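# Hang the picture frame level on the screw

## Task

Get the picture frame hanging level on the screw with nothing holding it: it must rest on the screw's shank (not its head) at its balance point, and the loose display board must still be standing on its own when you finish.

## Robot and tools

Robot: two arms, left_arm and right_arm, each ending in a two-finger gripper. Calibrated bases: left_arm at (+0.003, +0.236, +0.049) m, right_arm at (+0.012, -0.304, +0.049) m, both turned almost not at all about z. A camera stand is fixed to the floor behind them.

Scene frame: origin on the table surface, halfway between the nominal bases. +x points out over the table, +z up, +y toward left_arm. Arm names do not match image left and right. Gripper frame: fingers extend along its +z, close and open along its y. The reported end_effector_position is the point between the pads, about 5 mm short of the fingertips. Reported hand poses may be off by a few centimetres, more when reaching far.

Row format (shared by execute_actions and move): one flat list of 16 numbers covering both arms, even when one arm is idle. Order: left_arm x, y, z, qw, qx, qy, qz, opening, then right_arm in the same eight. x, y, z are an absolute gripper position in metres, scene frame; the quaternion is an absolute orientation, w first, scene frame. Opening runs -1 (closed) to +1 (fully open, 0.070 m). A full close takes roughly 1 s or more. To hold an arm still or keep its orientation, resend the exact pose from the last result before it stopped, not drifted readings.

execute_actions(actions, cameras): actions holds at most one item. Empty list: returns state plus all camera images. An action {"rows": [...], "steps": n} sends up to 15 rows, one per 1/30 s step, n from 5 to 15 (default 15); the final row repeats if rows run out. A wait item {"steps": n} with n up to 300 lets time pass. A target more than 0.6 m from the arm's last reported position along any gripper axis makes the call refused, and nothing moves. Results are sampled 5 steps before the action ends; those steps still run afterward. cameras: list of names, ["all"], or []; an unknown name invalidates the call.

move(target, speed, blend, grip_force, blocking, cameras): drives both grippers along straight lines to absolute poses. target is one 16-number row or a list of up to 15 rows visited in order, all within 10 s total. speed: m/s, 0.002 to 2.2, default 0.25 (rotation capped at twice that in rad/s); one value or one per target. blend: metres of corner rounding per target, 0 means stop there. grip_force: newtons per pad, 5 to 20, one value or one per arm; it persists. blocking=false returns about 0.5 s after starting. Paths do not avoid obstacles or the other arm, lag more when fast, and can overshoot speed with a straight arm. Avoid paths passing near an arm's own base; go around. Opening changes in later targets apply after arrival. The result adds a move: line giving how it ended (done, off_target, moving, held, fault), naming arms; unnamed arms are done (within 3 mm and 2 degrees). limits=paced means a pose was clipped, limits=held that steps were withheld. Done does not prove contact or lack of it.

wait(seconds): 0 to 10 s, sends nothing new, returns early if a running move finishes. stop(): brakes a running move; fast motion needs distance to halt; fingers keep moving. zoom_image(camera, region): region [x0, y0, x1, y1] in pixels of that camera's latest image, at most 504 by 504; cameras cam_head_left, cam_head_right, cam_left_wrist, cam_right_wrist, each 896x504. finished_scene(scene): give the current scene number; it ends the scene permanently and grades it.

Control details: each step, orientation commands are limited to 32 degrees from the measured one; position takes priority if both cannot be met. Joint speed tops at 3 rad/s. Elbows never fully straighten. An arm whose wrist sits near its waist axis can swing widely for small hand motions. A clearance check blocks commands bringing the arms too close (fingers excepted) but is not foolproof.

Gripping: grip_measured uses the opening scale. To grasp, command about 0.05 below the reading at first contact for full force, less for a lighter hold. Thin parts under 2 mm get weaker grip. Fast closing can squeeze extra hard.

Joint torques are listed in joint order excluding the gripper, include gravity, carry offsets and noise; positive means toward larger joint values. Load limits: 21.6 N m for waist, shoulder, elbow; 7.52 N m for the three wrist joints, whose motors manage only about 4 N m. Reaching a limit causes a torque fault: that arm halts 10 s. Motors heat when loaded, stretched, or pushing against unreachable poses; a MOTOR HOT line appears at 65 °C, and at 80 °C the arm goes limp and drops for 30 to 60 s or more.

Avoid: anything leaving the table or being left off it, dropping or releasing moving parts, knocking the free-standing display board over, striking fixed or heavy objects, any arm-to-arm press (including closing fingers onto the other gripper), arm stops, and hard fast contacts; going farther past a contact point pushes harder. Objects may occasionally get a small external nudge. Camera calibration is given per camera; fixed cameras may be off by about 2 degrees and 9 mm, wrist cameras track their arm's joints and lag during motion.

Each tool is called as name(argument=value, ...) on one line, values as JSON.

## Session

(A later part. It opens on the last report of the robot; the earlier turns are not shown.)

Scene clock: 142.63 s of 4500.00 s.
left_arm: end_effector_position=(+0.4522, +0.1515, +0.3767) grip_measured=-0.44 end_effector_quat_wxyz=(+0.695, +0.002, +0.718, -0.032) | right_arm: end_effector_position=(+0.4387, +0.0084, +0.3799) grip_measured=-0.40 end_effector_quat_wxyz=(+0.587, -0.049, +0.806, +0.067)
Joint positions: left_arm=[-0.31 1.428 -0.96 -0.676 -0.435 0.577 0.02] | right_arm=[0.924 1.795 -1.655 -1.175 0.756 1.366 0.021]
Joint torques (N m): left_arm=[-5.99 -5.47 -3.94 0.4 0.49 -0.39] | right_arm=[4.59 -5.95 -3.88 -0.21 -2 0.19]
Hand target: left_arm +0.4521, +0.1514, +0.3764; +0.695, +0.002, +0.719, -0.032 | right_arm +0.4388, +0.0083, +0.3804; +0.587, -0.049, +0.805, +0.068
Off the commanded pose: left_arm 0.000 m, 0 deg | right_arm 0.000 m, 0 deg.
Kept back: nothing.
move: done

move(target=[[0.4521,0.1519,0.3757,0.6946,0.0021,0.7185,-0.0320,-1,0.4388,0.0079,0.3796,0.5871,-0.0488,0.8053,0.0677,-1],[0.4521,0.1519,0.3751,0.6946,0.0021,0.7185,-0.0320,-1,0.4388,0.0079,0.3789,0.5871,-0.0488,0.8053,0.0677,-1]], speed=0.02)

move(target=[[0.4521,0.1519,0.3745,0.6946,0.0021,0.7185,-0.0320,-1,0.4388,0.0079,0.3783,0.5871,-0.0488,0.8053,0.0677,-1]], speed=0.02, cameras=["all"])

zoom_image(camera="cam_head_left", region=[365, 20, 475, 100])

zoom_image(camera="cam_head_right", region=[350, 20, 460, 100])

Scene clock: 144.00 s of 4500.00 s.
left_arm: end_effector_position=(+0.4520, +0.1515, +0.3767) grip_measured=-0.44 end_effector_quat_wxyz=(+0.696, +0.002, +0.717, -0.032) | right_arm: end_effector_position=(+0.4388, +0.0083, +0.3796) grip_measured=-0.40 end_effector_quat_wxyz=(+0.588, -0.049, +0.805, +0.068)
Joint positions: left_arm=[-0.309 1.428 -0.957 -0.664 -0.438 0.565 0.02] | right_arm=[0.924 1.793 -1.648 -1.182 0.75 1.374 0.021]
Joint torques (N m): left_arm=[-2.87 -3.68 -0.03 -0.1 0.98 -0.43] | right_arm=[5.17 -4.58 -2.62 0.45 -1.59 0.16]
Hand target: left_arm +0.4521, +0.1519, +0.3751; +0.695, +0.002, +0.719, -0.032 | right_arm +0.4388, +0.0079, +0.3789; +0.587, -0.049, +0.805, +0.068
Off the commanded pose: left_arm 0.002 m, 0 deg | right_arm 0.001 m, 0 deg.
Kept back: nothing.
move: done

Scene clock: 144.70 s of 4500.00 s.
left_arm: end_effector_position=(+0.4518, +0.1516, +0.3759) grip_measured=-0.44 end_effector_quat_wxyz=(+0.696, +0.002, +0.717, -0.032) | right_arm: end_effector_position=(+0.4387, +0.0080, +0.3795) grip_measured=-0.40 end_effector_quat_wxyz=(+0.588, -0.049, +0.805, +0.068)
Joint positions: left_arm=[-0.309 1.428 -0.955 -0.662 -0.44 0.562 0.02] | right_arm=[0.924 1.792 -1.647 -1.184 0.75 1.377 0.021]
Joint torques (N m): left_arm=[-0.93 -1.3 1.91 -0.38 1.73 -0.52] | right_arm=[4.37 -2.42 -1.19 0.95 -1.27 0.35]
Hand target: left_arm +0.4521, +0.1519, +0.3745; +0.695, +0.002, +0.719, -0.032 | right_arm +0.4388, +0.0079, +0.3783; +0.587, -0.049, +0.805, +0.068
Off the commanded pose: left_arm 0.001 m, 0 deg | right_arm 0.001 m, 0 deg.
Kept back: nothing.
move: done
camera_calibration:
cam_left_wrist: T_world_to_cam=[[-0.0250184, -0.999187, 0.0316099, 0.154539], [-0.585494, -0.0109839, -0.810602, 0.571483], [0.81029, -0.0387874, -0.584744, -0.0186964], [0, 0, 0, 1]] pos_world=[0.353616, 0.159966, 0.447428]
cam_right_wrist: T_world_to_cam=[[0.137519, -0.986688, -0.0868108, -0.0188869], [-0.819555, -0.0641278, -0.5694, 0.569857], [0.556253, 0.149449, -0.817464, 0.183334], [0, 0, 0, 1]] pos_world=[0.367647, -0.00949089, 0.472706]

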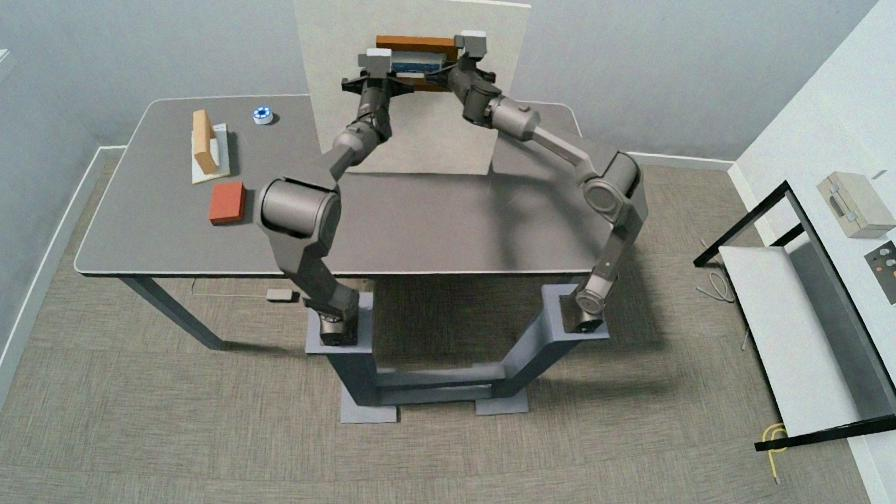

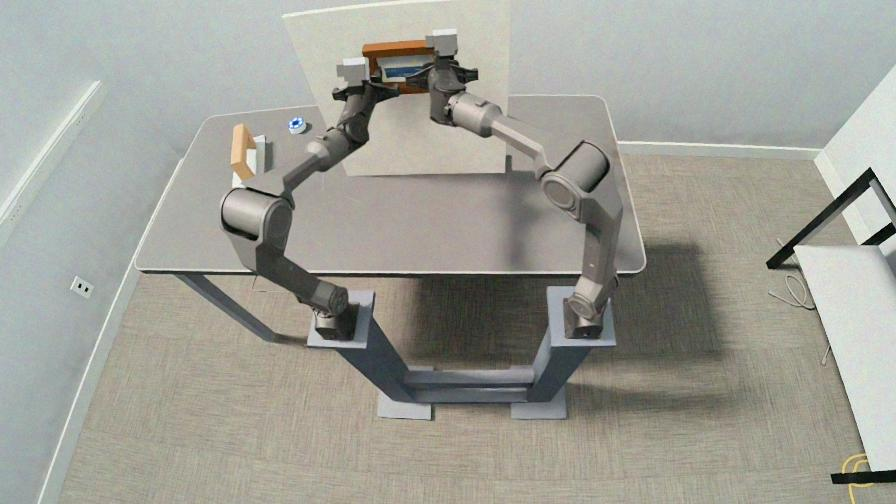

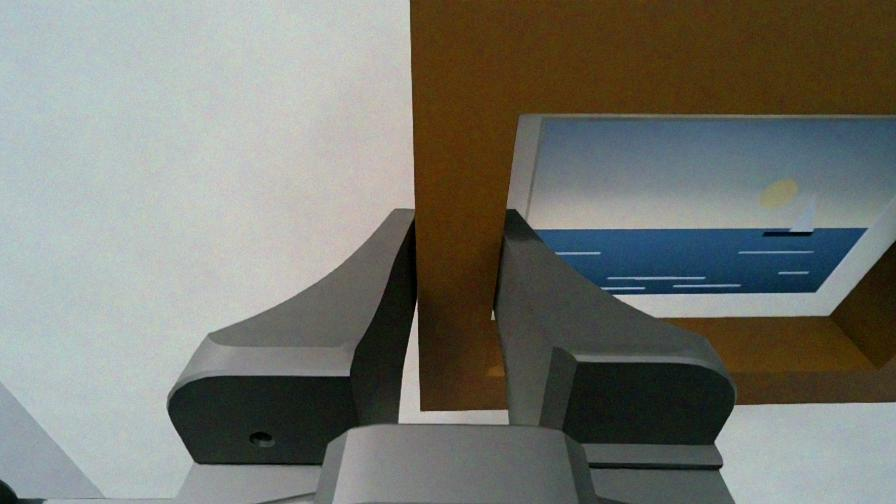

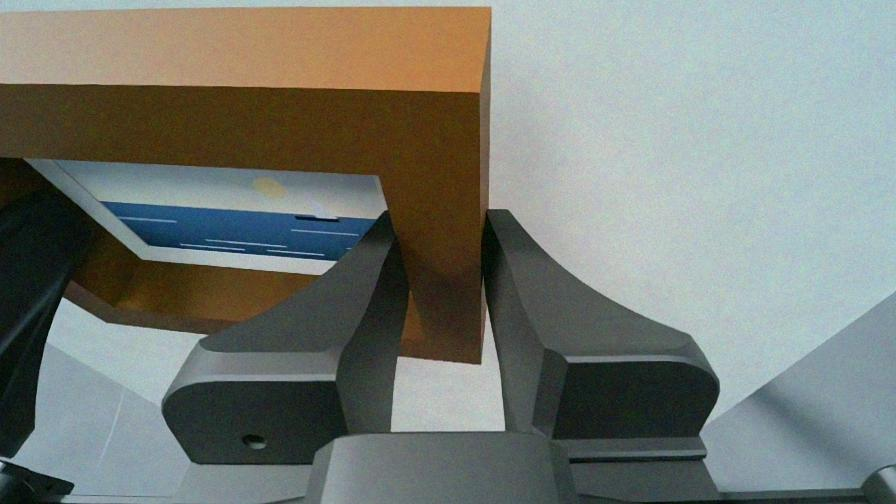

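Scaled by 4.582 from the camera's 896x504 image, which has a finer 1280x720 frame.

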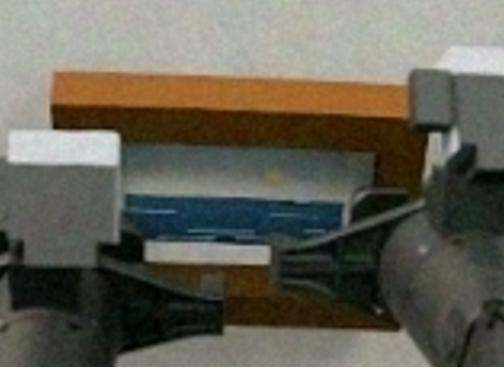

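Scaled by 4.582 from the camera's 896x504 image, which has a finer 1280x720 frame.

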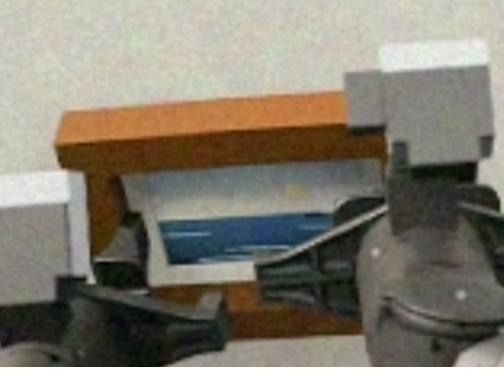

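move(target=[[0.4519,0.1517,0.3752,0.6946,0.0021,0.7185,-0.0320,-1,0.4388,0.0079,0.3789,0.5871,-0.0488,0.8053,0.0677,-1],[0.4519,0.1517,0.3752,0.6946,0.0021,0.7185,-0.0320,-0.42,0.4388,0.0079,0.3789,0.5871,-0.0488,0.8053,0.0677,-0.38],[0.4519,0.1517,0.3752,0.6946,0.0021,0.7185,-0.0320,-0.36,0.4388,0.0079,0.3789,0.5871,-0.0488,0.8053,0.0677,-0.32],[0.4519,0.1517,0.3752,0.6946,0.0021,0.7185,-0.0320,-0.25,0.4388,0.0079,0.3789,0.5871,-0.0488,0.8053,0.0677,-0.21],[0.4519,0.1517,0.3752,0.6946,0.0021,0.7185,-0.0320,-0.12,0.4388,0.0079,0.3789,0.5871,-0.0488,0.8053,0.0677,-0.08]], speed=0.02, cameras=["all"])

zoom_image(camera="cam_head_left", region=[365, 20, 475, 100])

zoom_image(camera="cam_head_right", region=[350, 20, 460, 100])

Scene clock: 148.63 s of 4500.00 s.
left_arm: end_effector_position=(+0.4519, +0.1514, +0.3754) grip_measured=-0.12 end_effector_quat_wxyz=(+0.695, +0.003, +0.718, -0.032) | right_arm: end_effector_position=(+0.4386, +0.0083, +0.3786) grip_measured=-0.08 end_effector_quat_wxyz=(+0.587, -0.049, +0.805, +0.068)
Joint positions: left_arm=[-0.31 1.428 -0.955 -0.666 -0.438 0.567 0.031] | right_arm=[0.924 1.793 -1.647 -1.181 0.751 1.374 0.032]
Joint torques (N m): left_arm=[0.5 -5.42 -2.57 0.01 -1 0] | right_arm=[-0.44 -6.9 -3.82 -0.77 -0.08 -0.02]
Hand target: left_arm +0.4519, +0.1517, +0.3752; +0.695, +0.002, +0.719, -0.032 | right_arm +0.4388, +0.0079, +0.3789; +0.587, -0.049, +0.805, +0.068
Off the commanded pose: left_arm 0.000 m, 0 deg | right_arm 0.001 m, 0 deg.
Kept back: nothing.
move: done
camera_calibration:
cam_left_wrist: T_world_to_cam=[[-0.0252932, -0.999209, 0.030698, 0.15476], [-0.587597, -0.0099832, -0.809092, 0.571342], [0.808758, -0.0385026, -0.58688, -0.0175338], [0, 0, 0, 1]] pos_world=[0.353814, 0.159666, 0.447228]
cam_right_wrist: T_world_to_cam=[[0.13768, -0.986744, -0.0859101, -0.0190682], [-0.821115, -0.0652025, -0.567026, 0.569082], [0.553908, 0.14861, -0.819208, 0.184271], [0, 0, 0, 1]] pos_world=[0.367838, -0.00909446, 0.472003]

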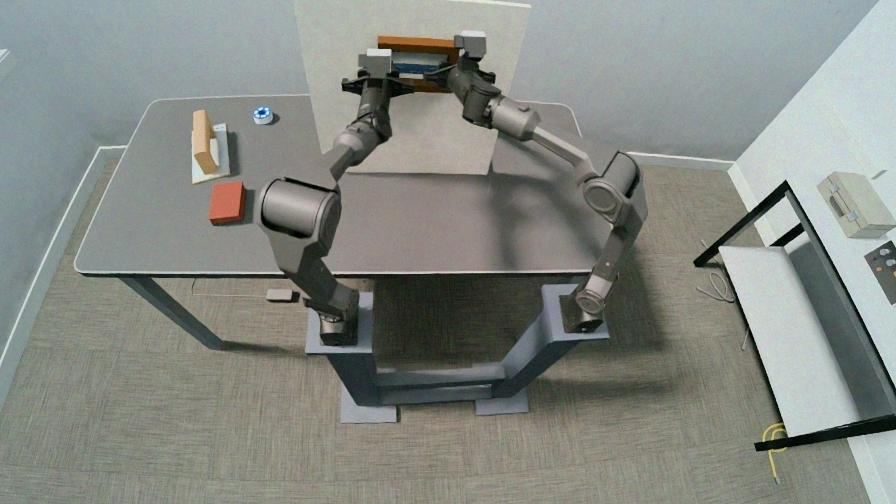

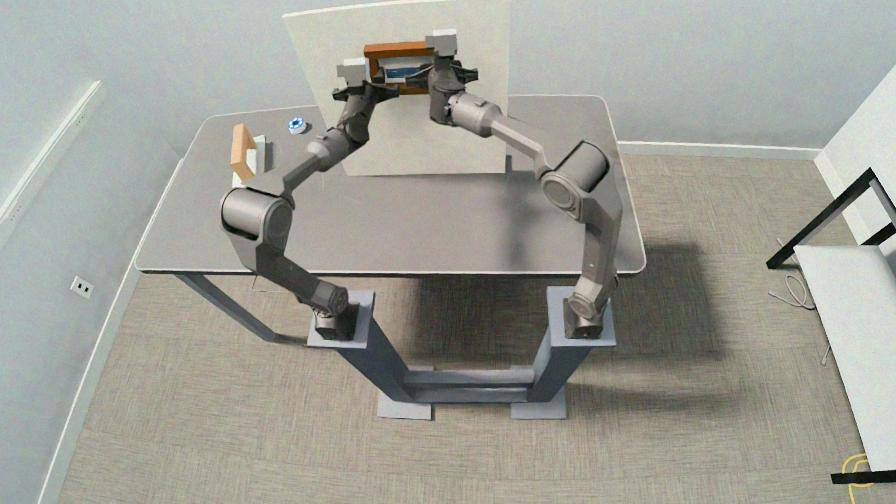

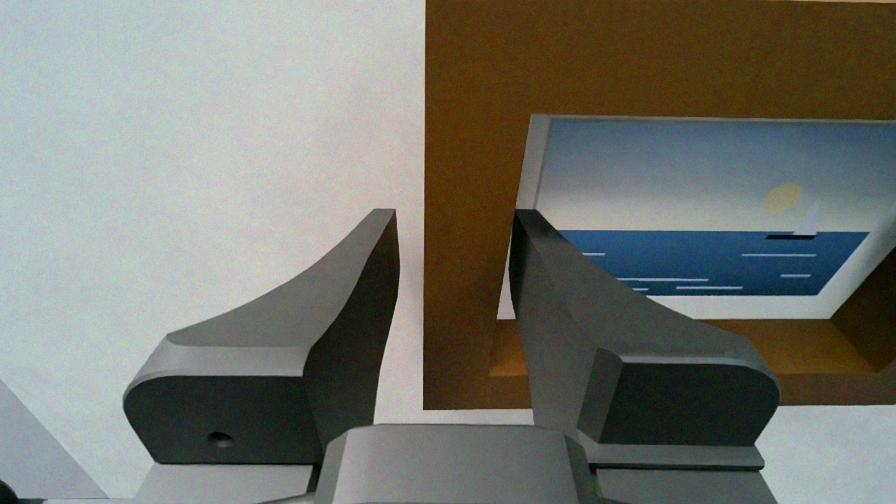

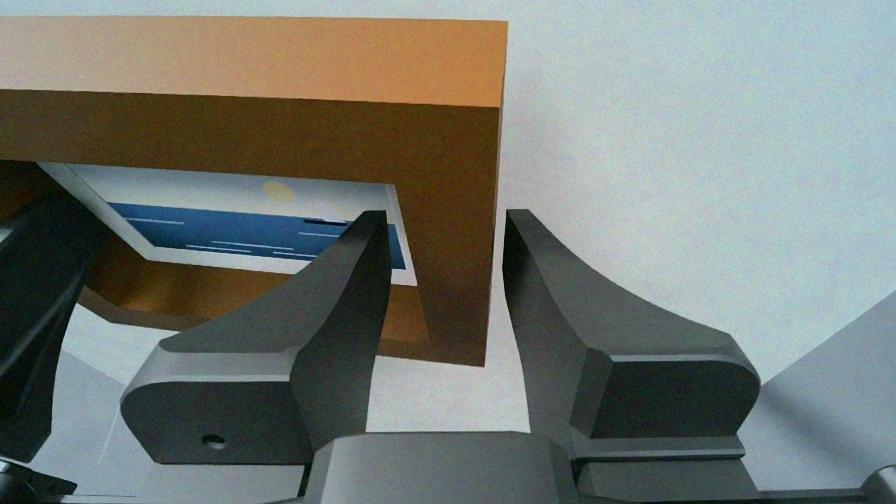

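Scaled by 4.582 from the camera's 896x504 image, which has a finer 1280x720 frame.

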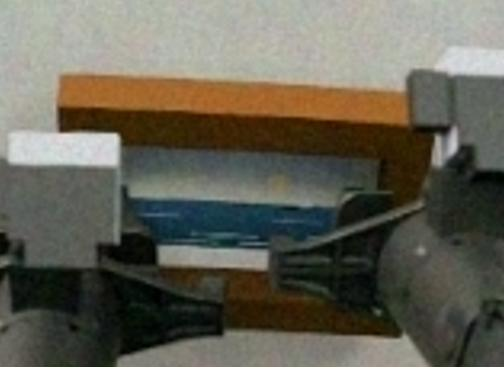

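Scaled by 4.582 from the camera's 896x504 image, which has a finer 1280x720 frame.

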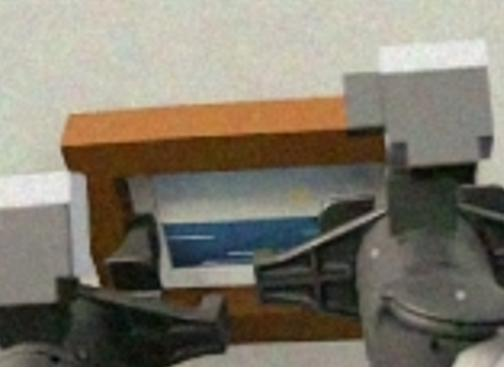

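move(target=[[0.4519,0.1510,0.3752,0.6946,0.0021,0.7185,-0.0320,0.15,0.4388,0.0075,0.3789,0.5871,-0.0488,0.8053,0.0677,0.1]], speed=0.02, cameras=["all"])

zoom_image(camera="cam_head_left", region=[365, 20, 475, 100])

zoom_image(camera="cam_head_right", region=[350, 20, 460, 100])

Scene clock: 149.87 s of 4500.00 s.
left_arm: end_effector_position=(+0.4517, +0.1512, +0.3752) grip_measured=+0.15 end_effector_quat_wxyz=(+0.695, +0.002, +0.719, -0.032) | right_arm: end_effector_position=(+0.4388, +0.0077, +0.3787) grip_measured=+0.10 end_effector_quat_wxyz=(+0.587, -0.049, +0.805, +0.068)
Joint positions: left_arm=[-0.312 1.428 -0.955 -0.672 -0.439 0.572 0.04] | right_arm=[0.923 1.793 -1.646 -1.181 0.751 1.374 0.039]
Joint torques (N m): left_arm=[-1 -4.28 -3.45 0.06 -1.3 -0.02] | right_arm=[-0.47 -8.7 -3.8 -0.9 -0.33 0.13]
Hand target: left_arm +0.4519, +0.1510, +0.3752; +0.695, +0.002, +0.719, -0.032 | right_arm +0.4388, +0.0075, +0.3789; +0.587, -0.049, +0.805, +0.068
Off the commanded pose: left_arm 0.000 m, 0 deg | right_arm 0.000 m, 0 deg.
Kept back: nothing.
move: done
camera_calibration:
cam_left_wrist: T_world_to_cam=[[-0.0245912, -0.999218, 0.0309556, 0.154099], [-0.588198, -0.0105759, -0.808648, 0.571308], [0.808343, -0.0380937, -0.587478, -0.0171733], [0, 0, 0, 1]] pos_world=[0.353713, 0.159366, 0.447127]
cam_right_wrist: T_world_to_cam=[[0.136762, -0.986877, -0.0858514, -0.019259], [-0.821187, -0.0644749, -0.567006, 0.569212], [0.554029, 0.148045, -0.819228, 0.184332], [0, 0, 0, 1]] pos_world=[0.367938, -0.00959571, 0.472103]

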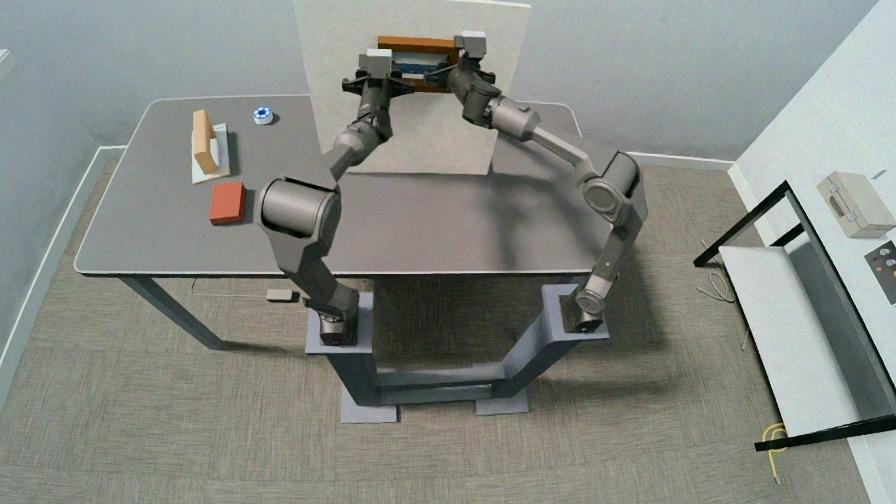

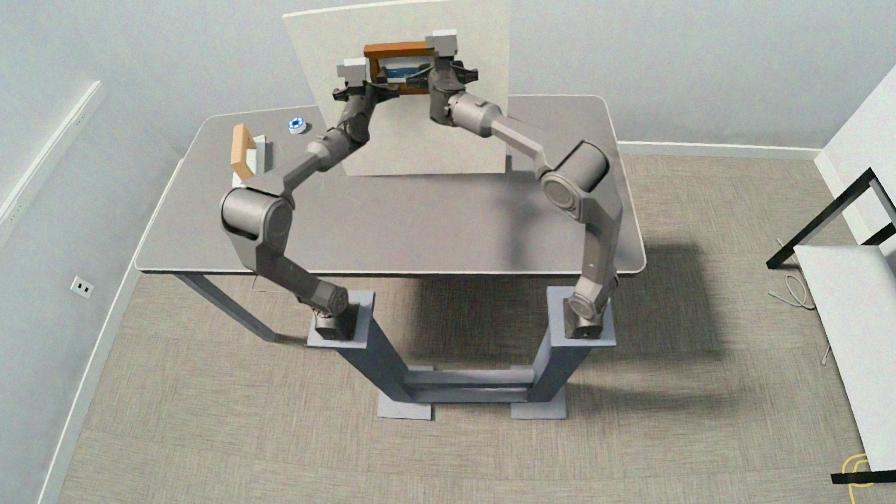

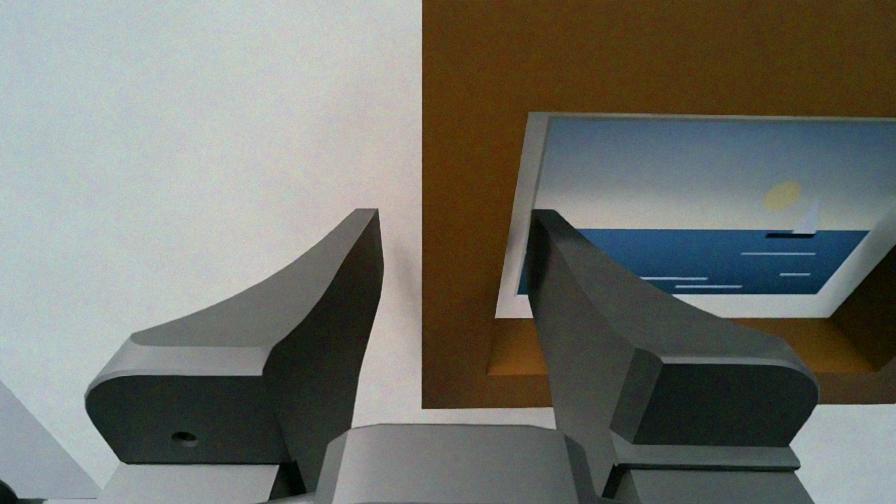

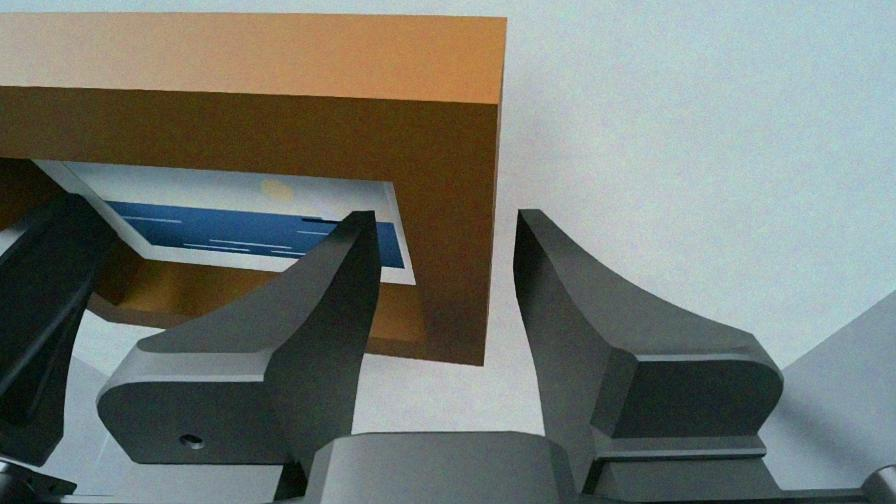

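Scaled by 4.582 from the camera's 896x504 image, which has a finer 1280x720 frame.

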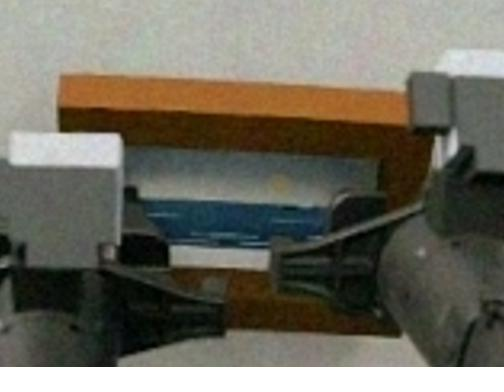

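Scaled by 4.582 from the camera's 896x504 image, which has a finer 1280x720 frame.

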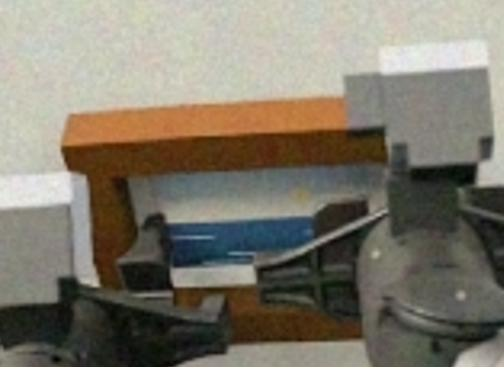

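move(target=[[0.4269,0.1522,0.3760,0.6946,0.0021,0.7185,-0.0320,0.15,0.4153,0.0036,0.3862,0.5871,-0.0488,0.8053,0.0677,0.1],[0.3719,0.1550,0.3780,0.6946,0.0021,0.7185,-0.0320,0.15,0.3588,-0.0063,0.4044,0.5871,-0.0488,0.8053,0.0677,0.0]], speed=[0.03,0.08], blend=[0.005,0])

move(target=[[0.33,0.17,0.40,0.7071,0,0.7071,0,0.15,0.29,-0.12,0.41,0.46,0.12,0.80,0.37,0.0],[0.27,0.17,0.42,0.7071,0,0.7071,0,0.15,0.36,-0.175,0.39,0.274,0.288,0.676,0.621,0.5],[0.27,0.17,0.42,0.7071,0,0.7071,0,0.15,0.468,-0.172,0.390,0.274,0.288,0.676,0.621,1]], speed=0.25, blend=[0.02,0.02,0], cameras=["all"])

zoom_image(camera="cam_right_wrist", region=[340, 290, 440, 345])

zoom_image(camera="cam_head_left", region=[365, 20, 475, 100])

zoom_image(camera="cam_head_right", region=[350, 20, 460, 100])

Scene clock: 153.03 s of 4500.00 s.
left_arm: end_effector_position=(+0.3717, +0.1549, +0.3779) grip_measured=+0.15 end_effector_quat_wxyz=(+0.695, +0.002, +0.719, -0.032) | right_arm: end_effector_position=(+0.3586, -0.0063, +0.4044) grip_measured=+0.00 end_effector_quat_wxyz=(+0.587, -0.049, +0.805, +0.068)
Joint positions: left_arm=[-0.442 1.144 -0.731 -0.974 -0.488 0.858 0.04] | right_arm=[1.107 1.591 -1.489 -1.199 0.938 1.411 0.035]
Joint torques (N m): left_arm=[0.38 -2.41 -4.02 0.52 -0.73 -0.2] | right_arm=[-0.44 -5.09 -4.3 -0.94 -0.3 0.17]
Hand target: left_arm +0.3719, +0.1550, +0.3780; +0.695, +0.002, +0.719, -0.032 | right_arm +0.3588, -0.0063, +0.4044; +0.587, -0.049, +0.805, +0.068
Off the commanded pose: left_arm 0.000 m, 0 deg | right_arm 0.000 m, 0 deg.
Kept back: nothing.
move: done

Scene clock: 158.67 s of 4500.00 s.
left_arm: end_effector_position=(+0.2699, +0.1700, +0.4201) grip_measured=+0.15 end_effector_quat_wxyz=(+0.707, +0.000, +0.707, +0.000) | right_arm: end_effector_position=(+0.4680, -0.1718, +0.3901) grip_measured=+0.98 end_effector_quat_wxyz=(+0.274, +0.288, +0.676, +0.621)
Joint positions: left_arm=[-0.973 0.792 -0.698 -1.566 -0.978 1.563 0.04] | right_arm=[-0.04 1.603 -1.249 1.713 0.825 -0.304 0.069]
Joint torques (N m): left_arm=[0.64 -0.01 -2.57 0.89 0.06 -0.2] | right_arm=[0.05 -7.16 -3.74 0.8 0.3 -0.21]
Hand target: left_arm +0.2700, +0.1700, +0.4200; +0.707, +0.000, +0.707, +0.000 | right_arm +0.4680, -0.1720, +0.3900; +0.274, +0.288, +0.676, +0.621
Off the commanded pose: left_arm 0.000 m, 0 deg | right_arm 0.000 m, 0 deg.
Kept back: nothing.
move: done; blend cut to 0 m at target 2
camera_calibration:
cam_left_wrist: T_world_to_cam=[[0.0232427, -0.999663, -0.0115531, 0.172063], [-0.559756, -0.00343788, -0.828651, 0.500367], [0.828332, 0.025727, -0.559647, 0.128878], [0, 0, 0, 1]] pos_world=[0.169331, 0.17041, 0.488743]
cam_right_wrist: T_world_to_cam=[[-0.0827436, -0.0418149, -0.995693, 0.420591], [-0.983786, 0.162951, 0.0749109, 0.452859], [0.159117, 0.985748, -0.0546201, 0.234561], [0, 0, 0, 1]] pos_world=[0.442996, -0.287425, 0.397667]

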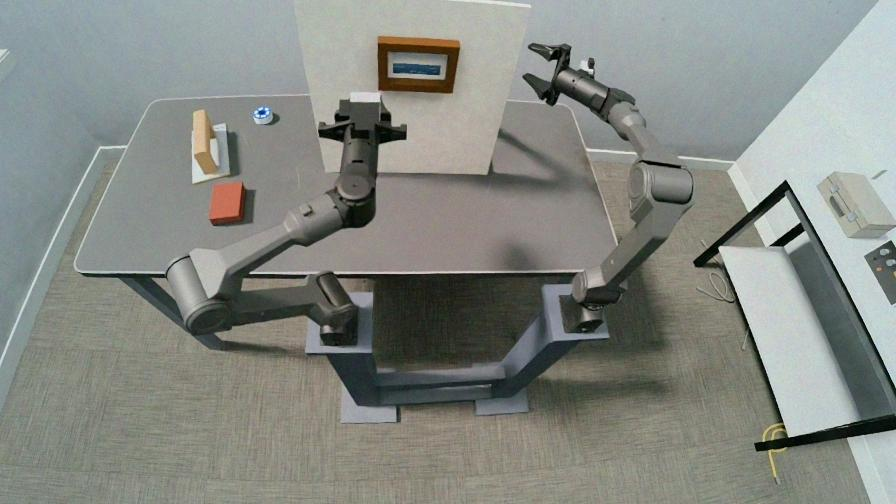

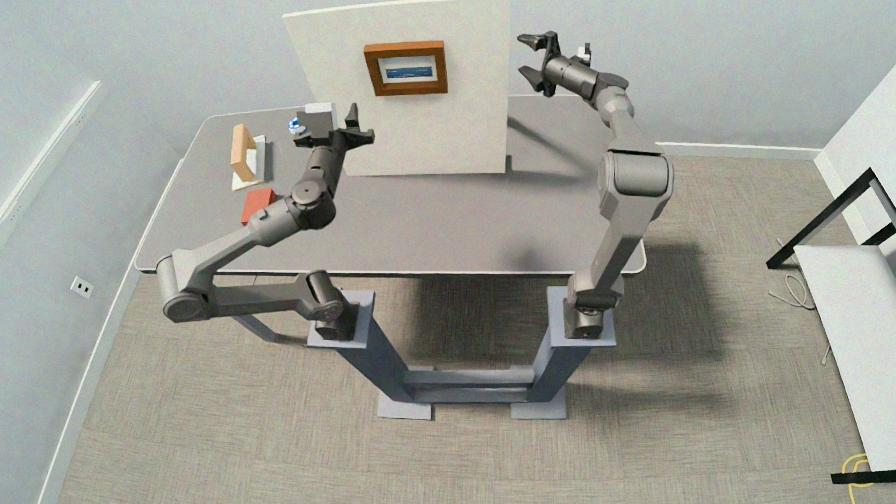

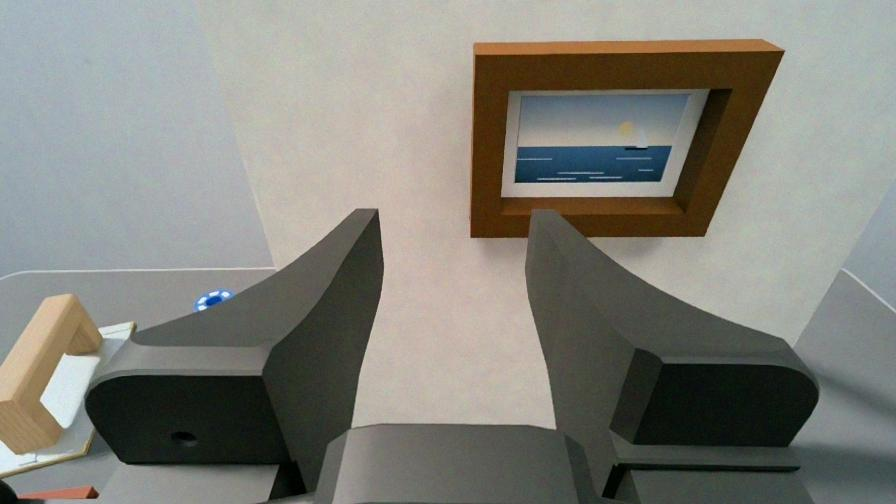

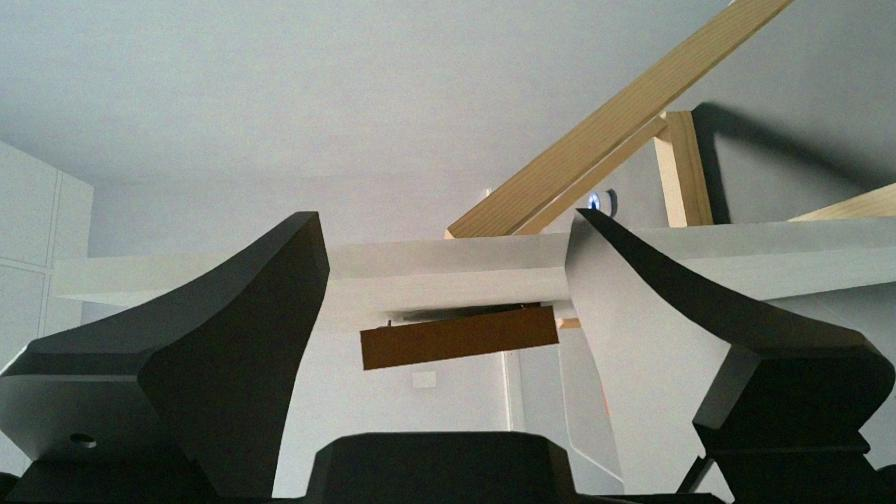

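Scaled by 5.040 from the camera's 896x504 image, which has a finer 1280x720 frame.

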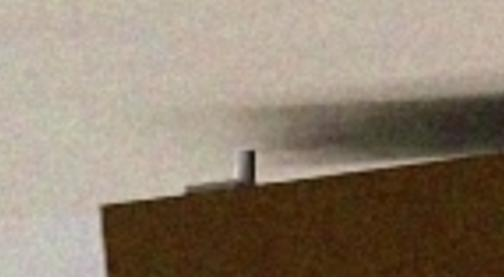

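Scaled by 4.582 from the camera's 896x504 image, which has a finer 1280x720 frame.

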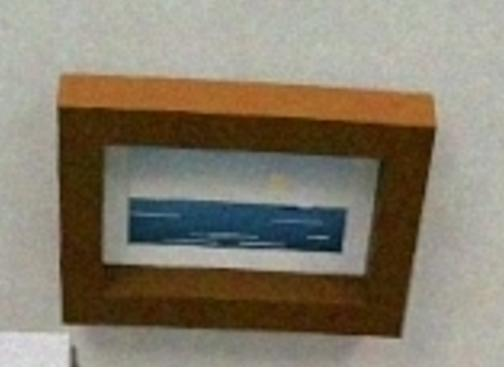

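Scaled by 4.582 from the camera's 896x504 image, which has a finer 1280x720 frame.

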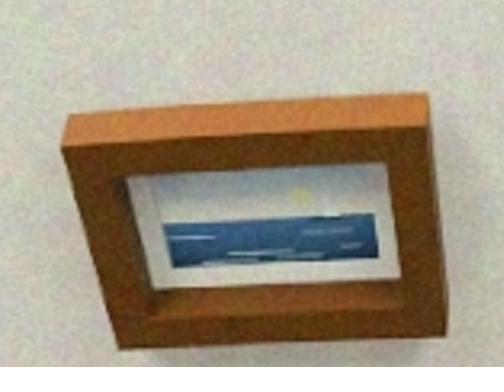

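zoom_image(camera="cam_right_wrist", region=[366, 310, 406, 334])

Scaled by 12.600 from the camera's 896x504 image, which has a finer 1280x720 frame.

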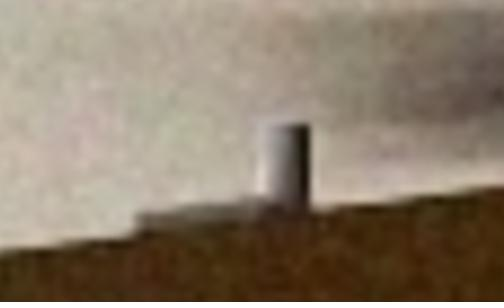

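finished_scene(scene=2)

The scene is finished: the task was done.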